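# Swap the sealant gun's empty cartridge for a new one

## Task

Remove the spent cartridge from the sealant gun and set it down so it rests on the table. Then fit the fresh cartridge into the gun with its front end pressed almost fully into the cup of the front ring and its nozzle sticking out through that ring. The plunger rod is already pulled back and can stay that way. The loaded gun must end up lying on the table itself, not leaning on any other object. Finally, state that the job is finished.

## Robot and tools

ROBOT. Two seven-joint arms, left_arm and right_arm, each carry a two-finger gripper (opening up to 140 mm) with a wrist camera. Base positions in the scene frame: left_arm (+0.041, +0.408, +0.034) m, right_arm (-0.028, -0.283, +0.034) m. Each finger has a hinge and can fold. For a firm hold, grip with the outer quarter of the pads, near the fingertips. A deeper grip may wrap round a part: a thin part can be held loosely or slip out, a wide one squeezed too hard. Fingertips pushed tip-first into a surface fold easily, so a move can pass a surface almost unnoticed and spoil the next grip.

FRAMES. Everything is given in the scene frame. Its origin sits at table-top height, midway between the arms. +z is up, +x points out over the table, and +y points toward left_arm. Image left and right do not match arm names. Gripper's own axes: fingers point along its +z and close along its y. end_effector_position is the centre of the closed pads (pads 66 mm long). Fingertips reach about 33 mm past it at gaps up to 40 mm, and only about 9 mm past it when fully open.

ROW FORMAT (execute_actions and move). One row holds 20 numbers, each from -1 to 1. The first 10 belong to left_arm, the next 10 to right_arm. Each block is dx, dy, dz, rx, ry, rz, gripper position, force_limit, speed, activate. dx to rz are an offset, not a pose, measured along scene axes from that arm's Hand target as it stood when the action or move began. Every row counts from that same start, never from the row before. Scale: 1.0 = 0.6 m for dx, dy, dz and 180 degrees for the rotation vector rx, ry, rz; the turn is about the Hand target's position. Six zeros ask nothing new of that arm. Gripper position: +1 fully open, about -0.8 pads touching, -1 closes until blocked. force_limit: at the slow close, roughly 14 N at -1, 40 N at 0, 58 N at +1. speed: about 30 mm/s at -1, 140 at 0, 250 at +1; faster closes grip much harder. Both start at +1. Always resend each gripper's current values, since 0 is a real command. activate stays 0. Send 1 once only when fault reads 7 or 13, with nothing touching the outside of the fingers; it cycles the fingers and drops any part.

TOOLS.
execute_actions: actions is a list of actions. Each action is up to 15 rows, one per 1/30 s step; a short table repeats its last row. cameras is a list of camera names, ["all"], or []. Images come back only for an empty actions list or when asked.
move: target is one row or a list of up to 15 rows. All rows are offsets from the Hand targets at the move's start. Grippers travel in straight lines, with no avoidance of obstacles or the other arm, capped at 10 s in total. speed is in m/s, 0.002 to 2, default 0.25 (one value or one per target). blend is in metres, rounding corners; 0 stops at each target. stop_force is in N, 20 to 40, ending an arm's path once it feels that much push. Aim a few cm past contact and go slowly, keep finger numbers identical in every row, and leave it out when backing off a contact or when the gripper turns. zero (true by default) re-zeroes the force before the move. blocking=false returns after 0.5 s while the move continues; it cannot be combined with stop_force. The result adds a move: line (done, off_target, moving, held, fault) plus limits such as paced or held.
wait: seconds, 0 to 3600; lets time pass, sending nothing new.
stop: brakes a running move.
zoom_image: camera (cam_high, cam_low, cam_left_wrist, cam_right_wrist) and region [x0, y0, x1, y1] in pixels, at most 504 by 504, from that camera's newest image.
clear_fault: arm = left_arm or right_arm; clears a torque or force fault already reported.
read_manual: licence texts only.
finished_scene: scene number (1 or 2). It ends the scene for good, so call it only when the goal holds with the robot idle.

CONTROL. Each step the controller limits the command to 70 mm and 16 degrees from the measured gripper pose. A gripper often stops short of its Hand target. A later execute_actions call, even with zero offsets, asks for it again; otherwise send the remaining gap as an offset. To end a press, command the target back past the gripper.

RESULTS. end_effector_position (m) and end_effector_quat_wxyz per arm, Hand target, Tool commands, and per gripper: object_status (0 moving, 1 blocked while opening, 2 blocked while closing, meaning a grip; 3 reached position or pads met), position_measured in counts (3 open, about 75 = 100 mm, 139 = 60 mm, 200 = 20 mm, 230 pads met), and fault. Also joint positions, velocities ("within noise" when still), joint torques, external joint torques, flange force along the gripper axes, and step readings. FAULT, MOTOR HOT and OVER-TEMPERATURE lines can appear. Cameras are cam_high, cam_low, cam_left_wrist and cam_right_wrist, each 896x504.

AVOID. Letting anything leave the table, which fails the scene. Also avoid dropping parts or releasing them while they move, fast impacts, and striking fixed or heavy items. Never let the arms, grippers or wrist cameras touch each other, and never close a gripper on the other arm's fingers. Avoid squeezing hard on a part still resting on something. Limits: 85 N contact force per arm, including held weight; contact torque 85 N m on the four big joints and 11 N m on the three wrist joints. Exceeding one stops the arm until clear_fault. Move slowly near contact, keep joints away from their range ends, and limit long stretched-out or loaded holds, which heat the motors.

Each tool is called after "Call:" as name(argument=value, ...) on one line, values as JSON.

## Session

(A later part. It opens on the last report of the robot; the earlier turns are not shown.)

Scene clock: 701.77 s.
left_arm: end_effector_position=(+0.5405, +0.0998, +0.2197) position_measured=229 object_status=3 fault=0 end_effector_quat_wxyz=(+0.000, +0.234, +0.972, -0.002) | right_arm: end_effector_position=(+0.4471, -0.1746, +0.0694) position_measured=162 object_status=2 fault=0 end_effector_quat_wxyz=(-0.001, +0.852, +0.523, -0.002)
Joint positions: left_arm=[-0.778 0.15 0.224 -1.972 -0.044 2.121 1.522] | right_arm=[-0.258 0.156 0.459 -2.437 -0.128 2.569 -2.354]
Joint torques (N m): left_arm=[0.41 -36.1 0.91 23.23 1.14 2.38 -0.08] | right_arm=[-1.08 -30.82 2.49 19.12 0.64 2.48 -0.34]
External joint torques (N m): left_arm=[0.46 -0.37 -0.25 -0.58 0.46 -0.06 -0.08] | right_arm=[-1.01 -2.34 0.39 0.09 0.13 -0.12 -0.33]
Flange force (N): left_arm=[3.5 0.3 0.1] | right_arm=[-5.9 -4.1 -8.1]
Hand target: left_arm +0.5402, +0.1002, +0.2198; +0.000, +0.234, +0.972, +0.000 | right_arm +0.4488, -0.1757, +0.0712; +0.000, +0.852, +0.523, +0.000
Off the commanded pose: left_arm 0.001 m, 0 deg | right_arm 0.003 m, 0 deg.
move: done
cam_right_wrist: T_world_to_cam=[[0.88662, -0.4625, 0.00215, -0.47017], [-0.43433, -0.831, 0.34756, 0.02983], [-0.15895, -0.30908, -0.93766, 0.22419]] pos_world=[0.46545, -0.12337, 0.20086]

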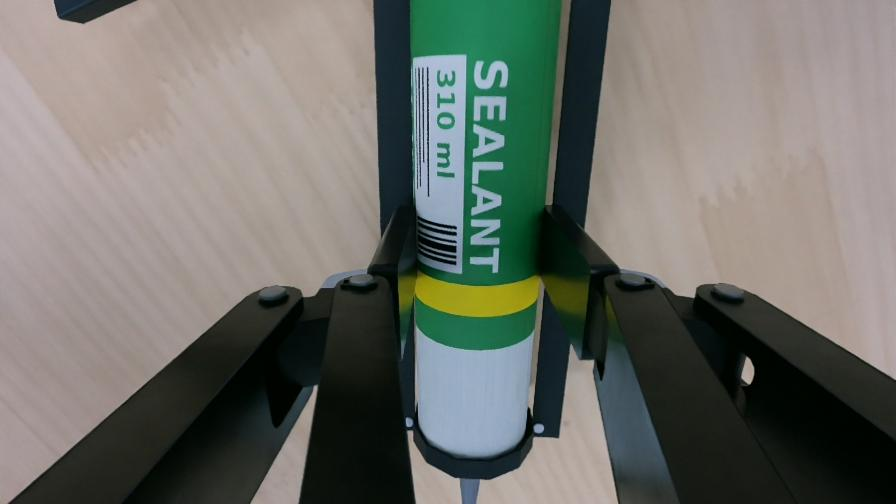

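Call:
move(target=[[0, 0, 0, 0, 0, 0, -0.8, 0, 0, 0, 0.001, 0.0018, -0.003, 0, 0, 0, -1, 0, -1, 0], [0, 0, 0, 0, 0, 0, -0.8, 0, 0, 0, 0.001, 0.0018, -0.003, 0, 0, 0, 0.1, 0, -1, 0], [0, 0, 0, 0, 0, 0, -0.8, 0, 0, 0, 0.001, 0.0018, 0.15, 0, 0, 0, 0.1, 0, -1, 0]], speed=[0.03, 0.1, 0.15], cameras=["all"])

Call:
zoom_image(camera="cam_right_wrist", region=[360, 200, 560, 400])

Call:
zoom_image(camera="cam_left_wrist", region=[0, 120, 360, 360])

Scene clock: 715.97 s.
left_arm: end_effector_position=(+0.5405, +0.0998, +0.2197) position_measured=229 object_status=3 fault=0 end_effector_quat_wxyz=(+0.000, +0.234, +0.972, -0.002) | right_arm: end_effector_position=(+0.4501, -0.1745, +0.1609) position_measured=117 object_status=3 fault=0 end_effector_quat_wxyz=(+0.001, +0.853, +0.522, +0.001)
Joint positions: left_arm=[-0.778 0.15 0.224 -1.972 -0.044 2.121 1.522] | right_arm=[-0.267 -0.052 0.479 -2.385 0.03 2.341 -2.466]
Joint velocities: left_arm=[within noise] | right_arm=[0.002 0.002 0.001 -0.001 0 -0.001 -0.005]
Joint torques (N m): left_arm=[0.38 -36.07 0.87 23.26 1.13 2.37 -0.06] | right_arm=[0.09 -25.51 -0.28 22.5 0.99 2.34 -0.25]
External joint torques (N m): left_arm=[0.46 -0.21 -0.27 -0.63 0.44 -0.08 -0.06] | right_arm=[0.1 -1.03 0.47 0.33 0.31 -0.25 -0.25]
Flange force (N): left_arm=[3.2 0.3 0.3] | right_arm=[-1.8 -2.3 -3.5]
Hand target: left_arm +0.5402, +0.1002, +0.2198; +0.000, +0.234, +0.972, +0.000 | right_arm +0.4494, -0.1746, +0.1612; +0.000, +0.852, +0.523, +0.000
Off the commanded pose: left_arm 0.001 m, 0 deg | right_arm 0.001 m, 0 deg.
move: done
cam_left_wrist: T_world_to_cam=[[0.46564, 0.88495, 0.00684, -0.33728], [0.83051, -0.43963, 0.34201, -0.47908], [0.30567, -0.15357, -0.93967, 0.19776]] pos_world=[0.49449, 0.11822, 0.35199]
cam_right_wrist: T_world_to_cam=[[0.88585, -0.4639, 0.00871, -0.47387], [-0.4381, -0.83011, 0.34495, 0.00173], [-0.15279, -0.30938, -0.93858, 0.30775]] pos_world=[0.46756, -0.12318, 0.29237]

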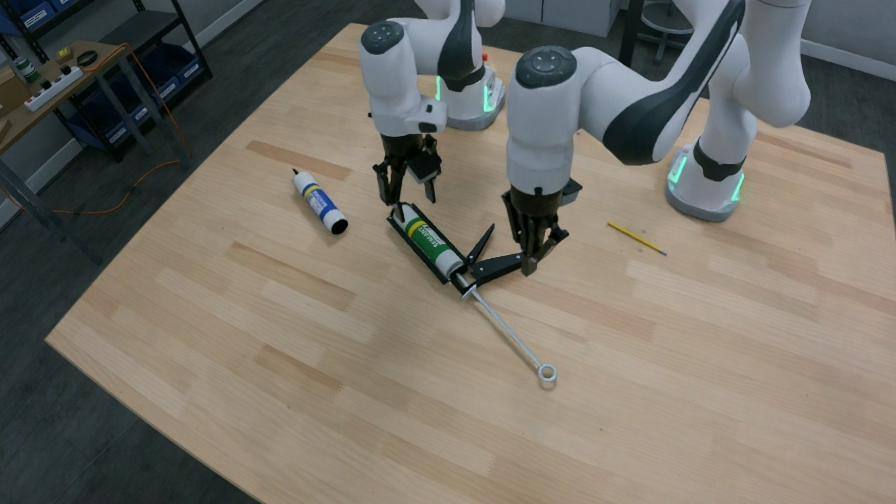

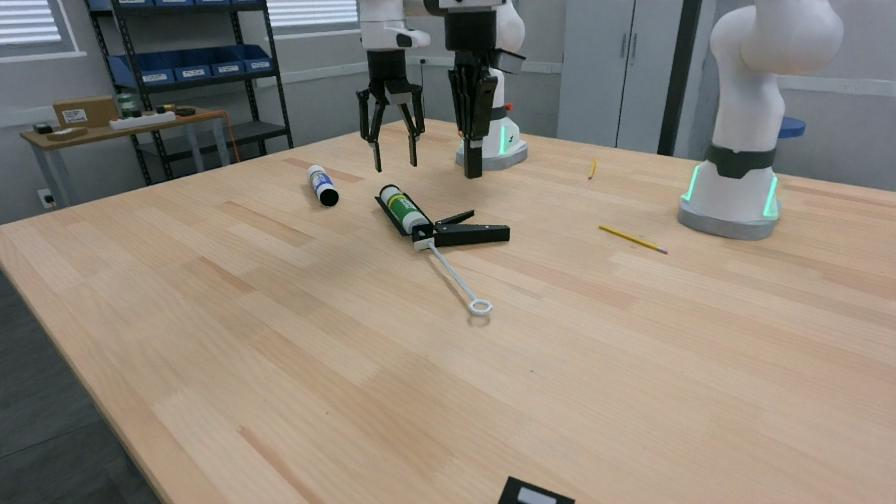

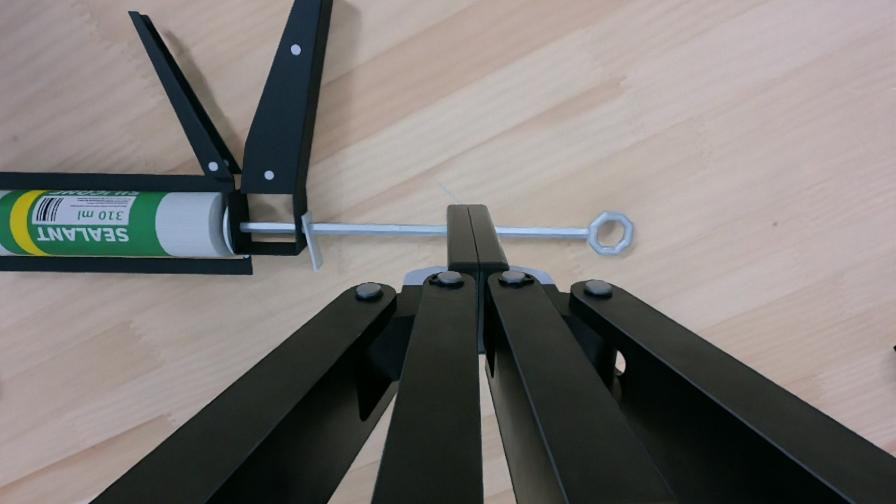

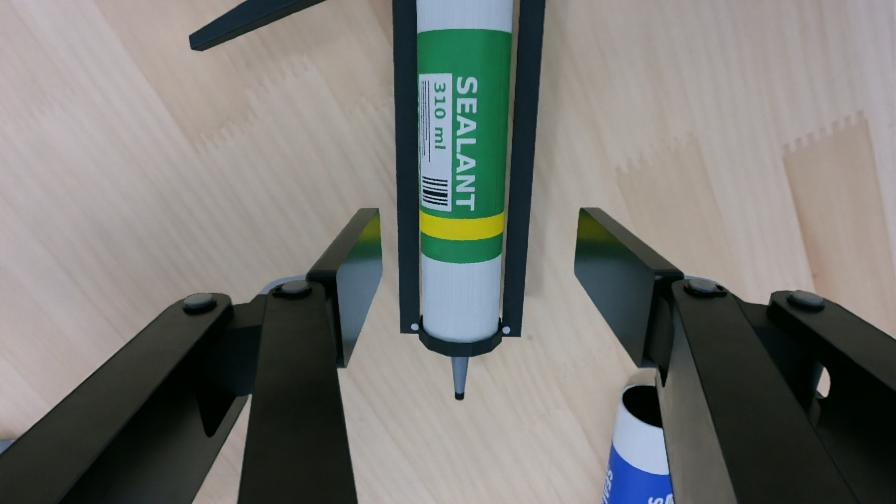

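Scaled by 2.520 from the camera's image (finer frame: 1280x720).

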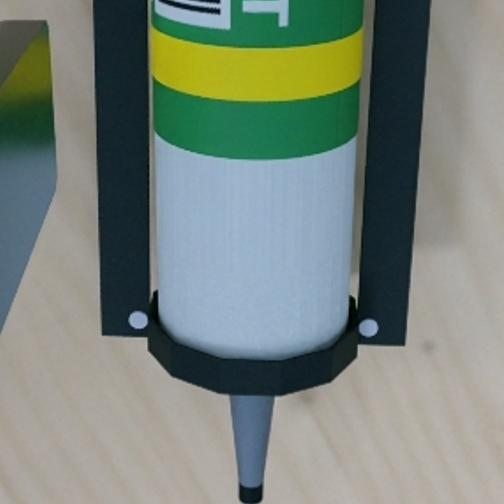

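Scaled by 1.400 from the camera's image (finer frame: 1280x720).

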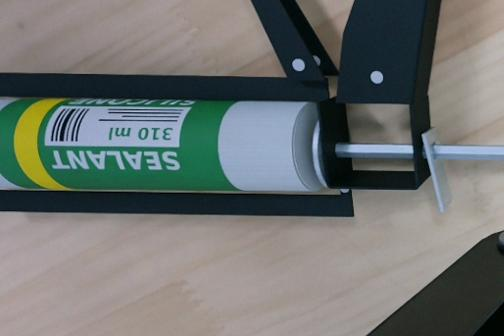

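Call:
finished_scene(scene=2)

The scene is finished: the task was done.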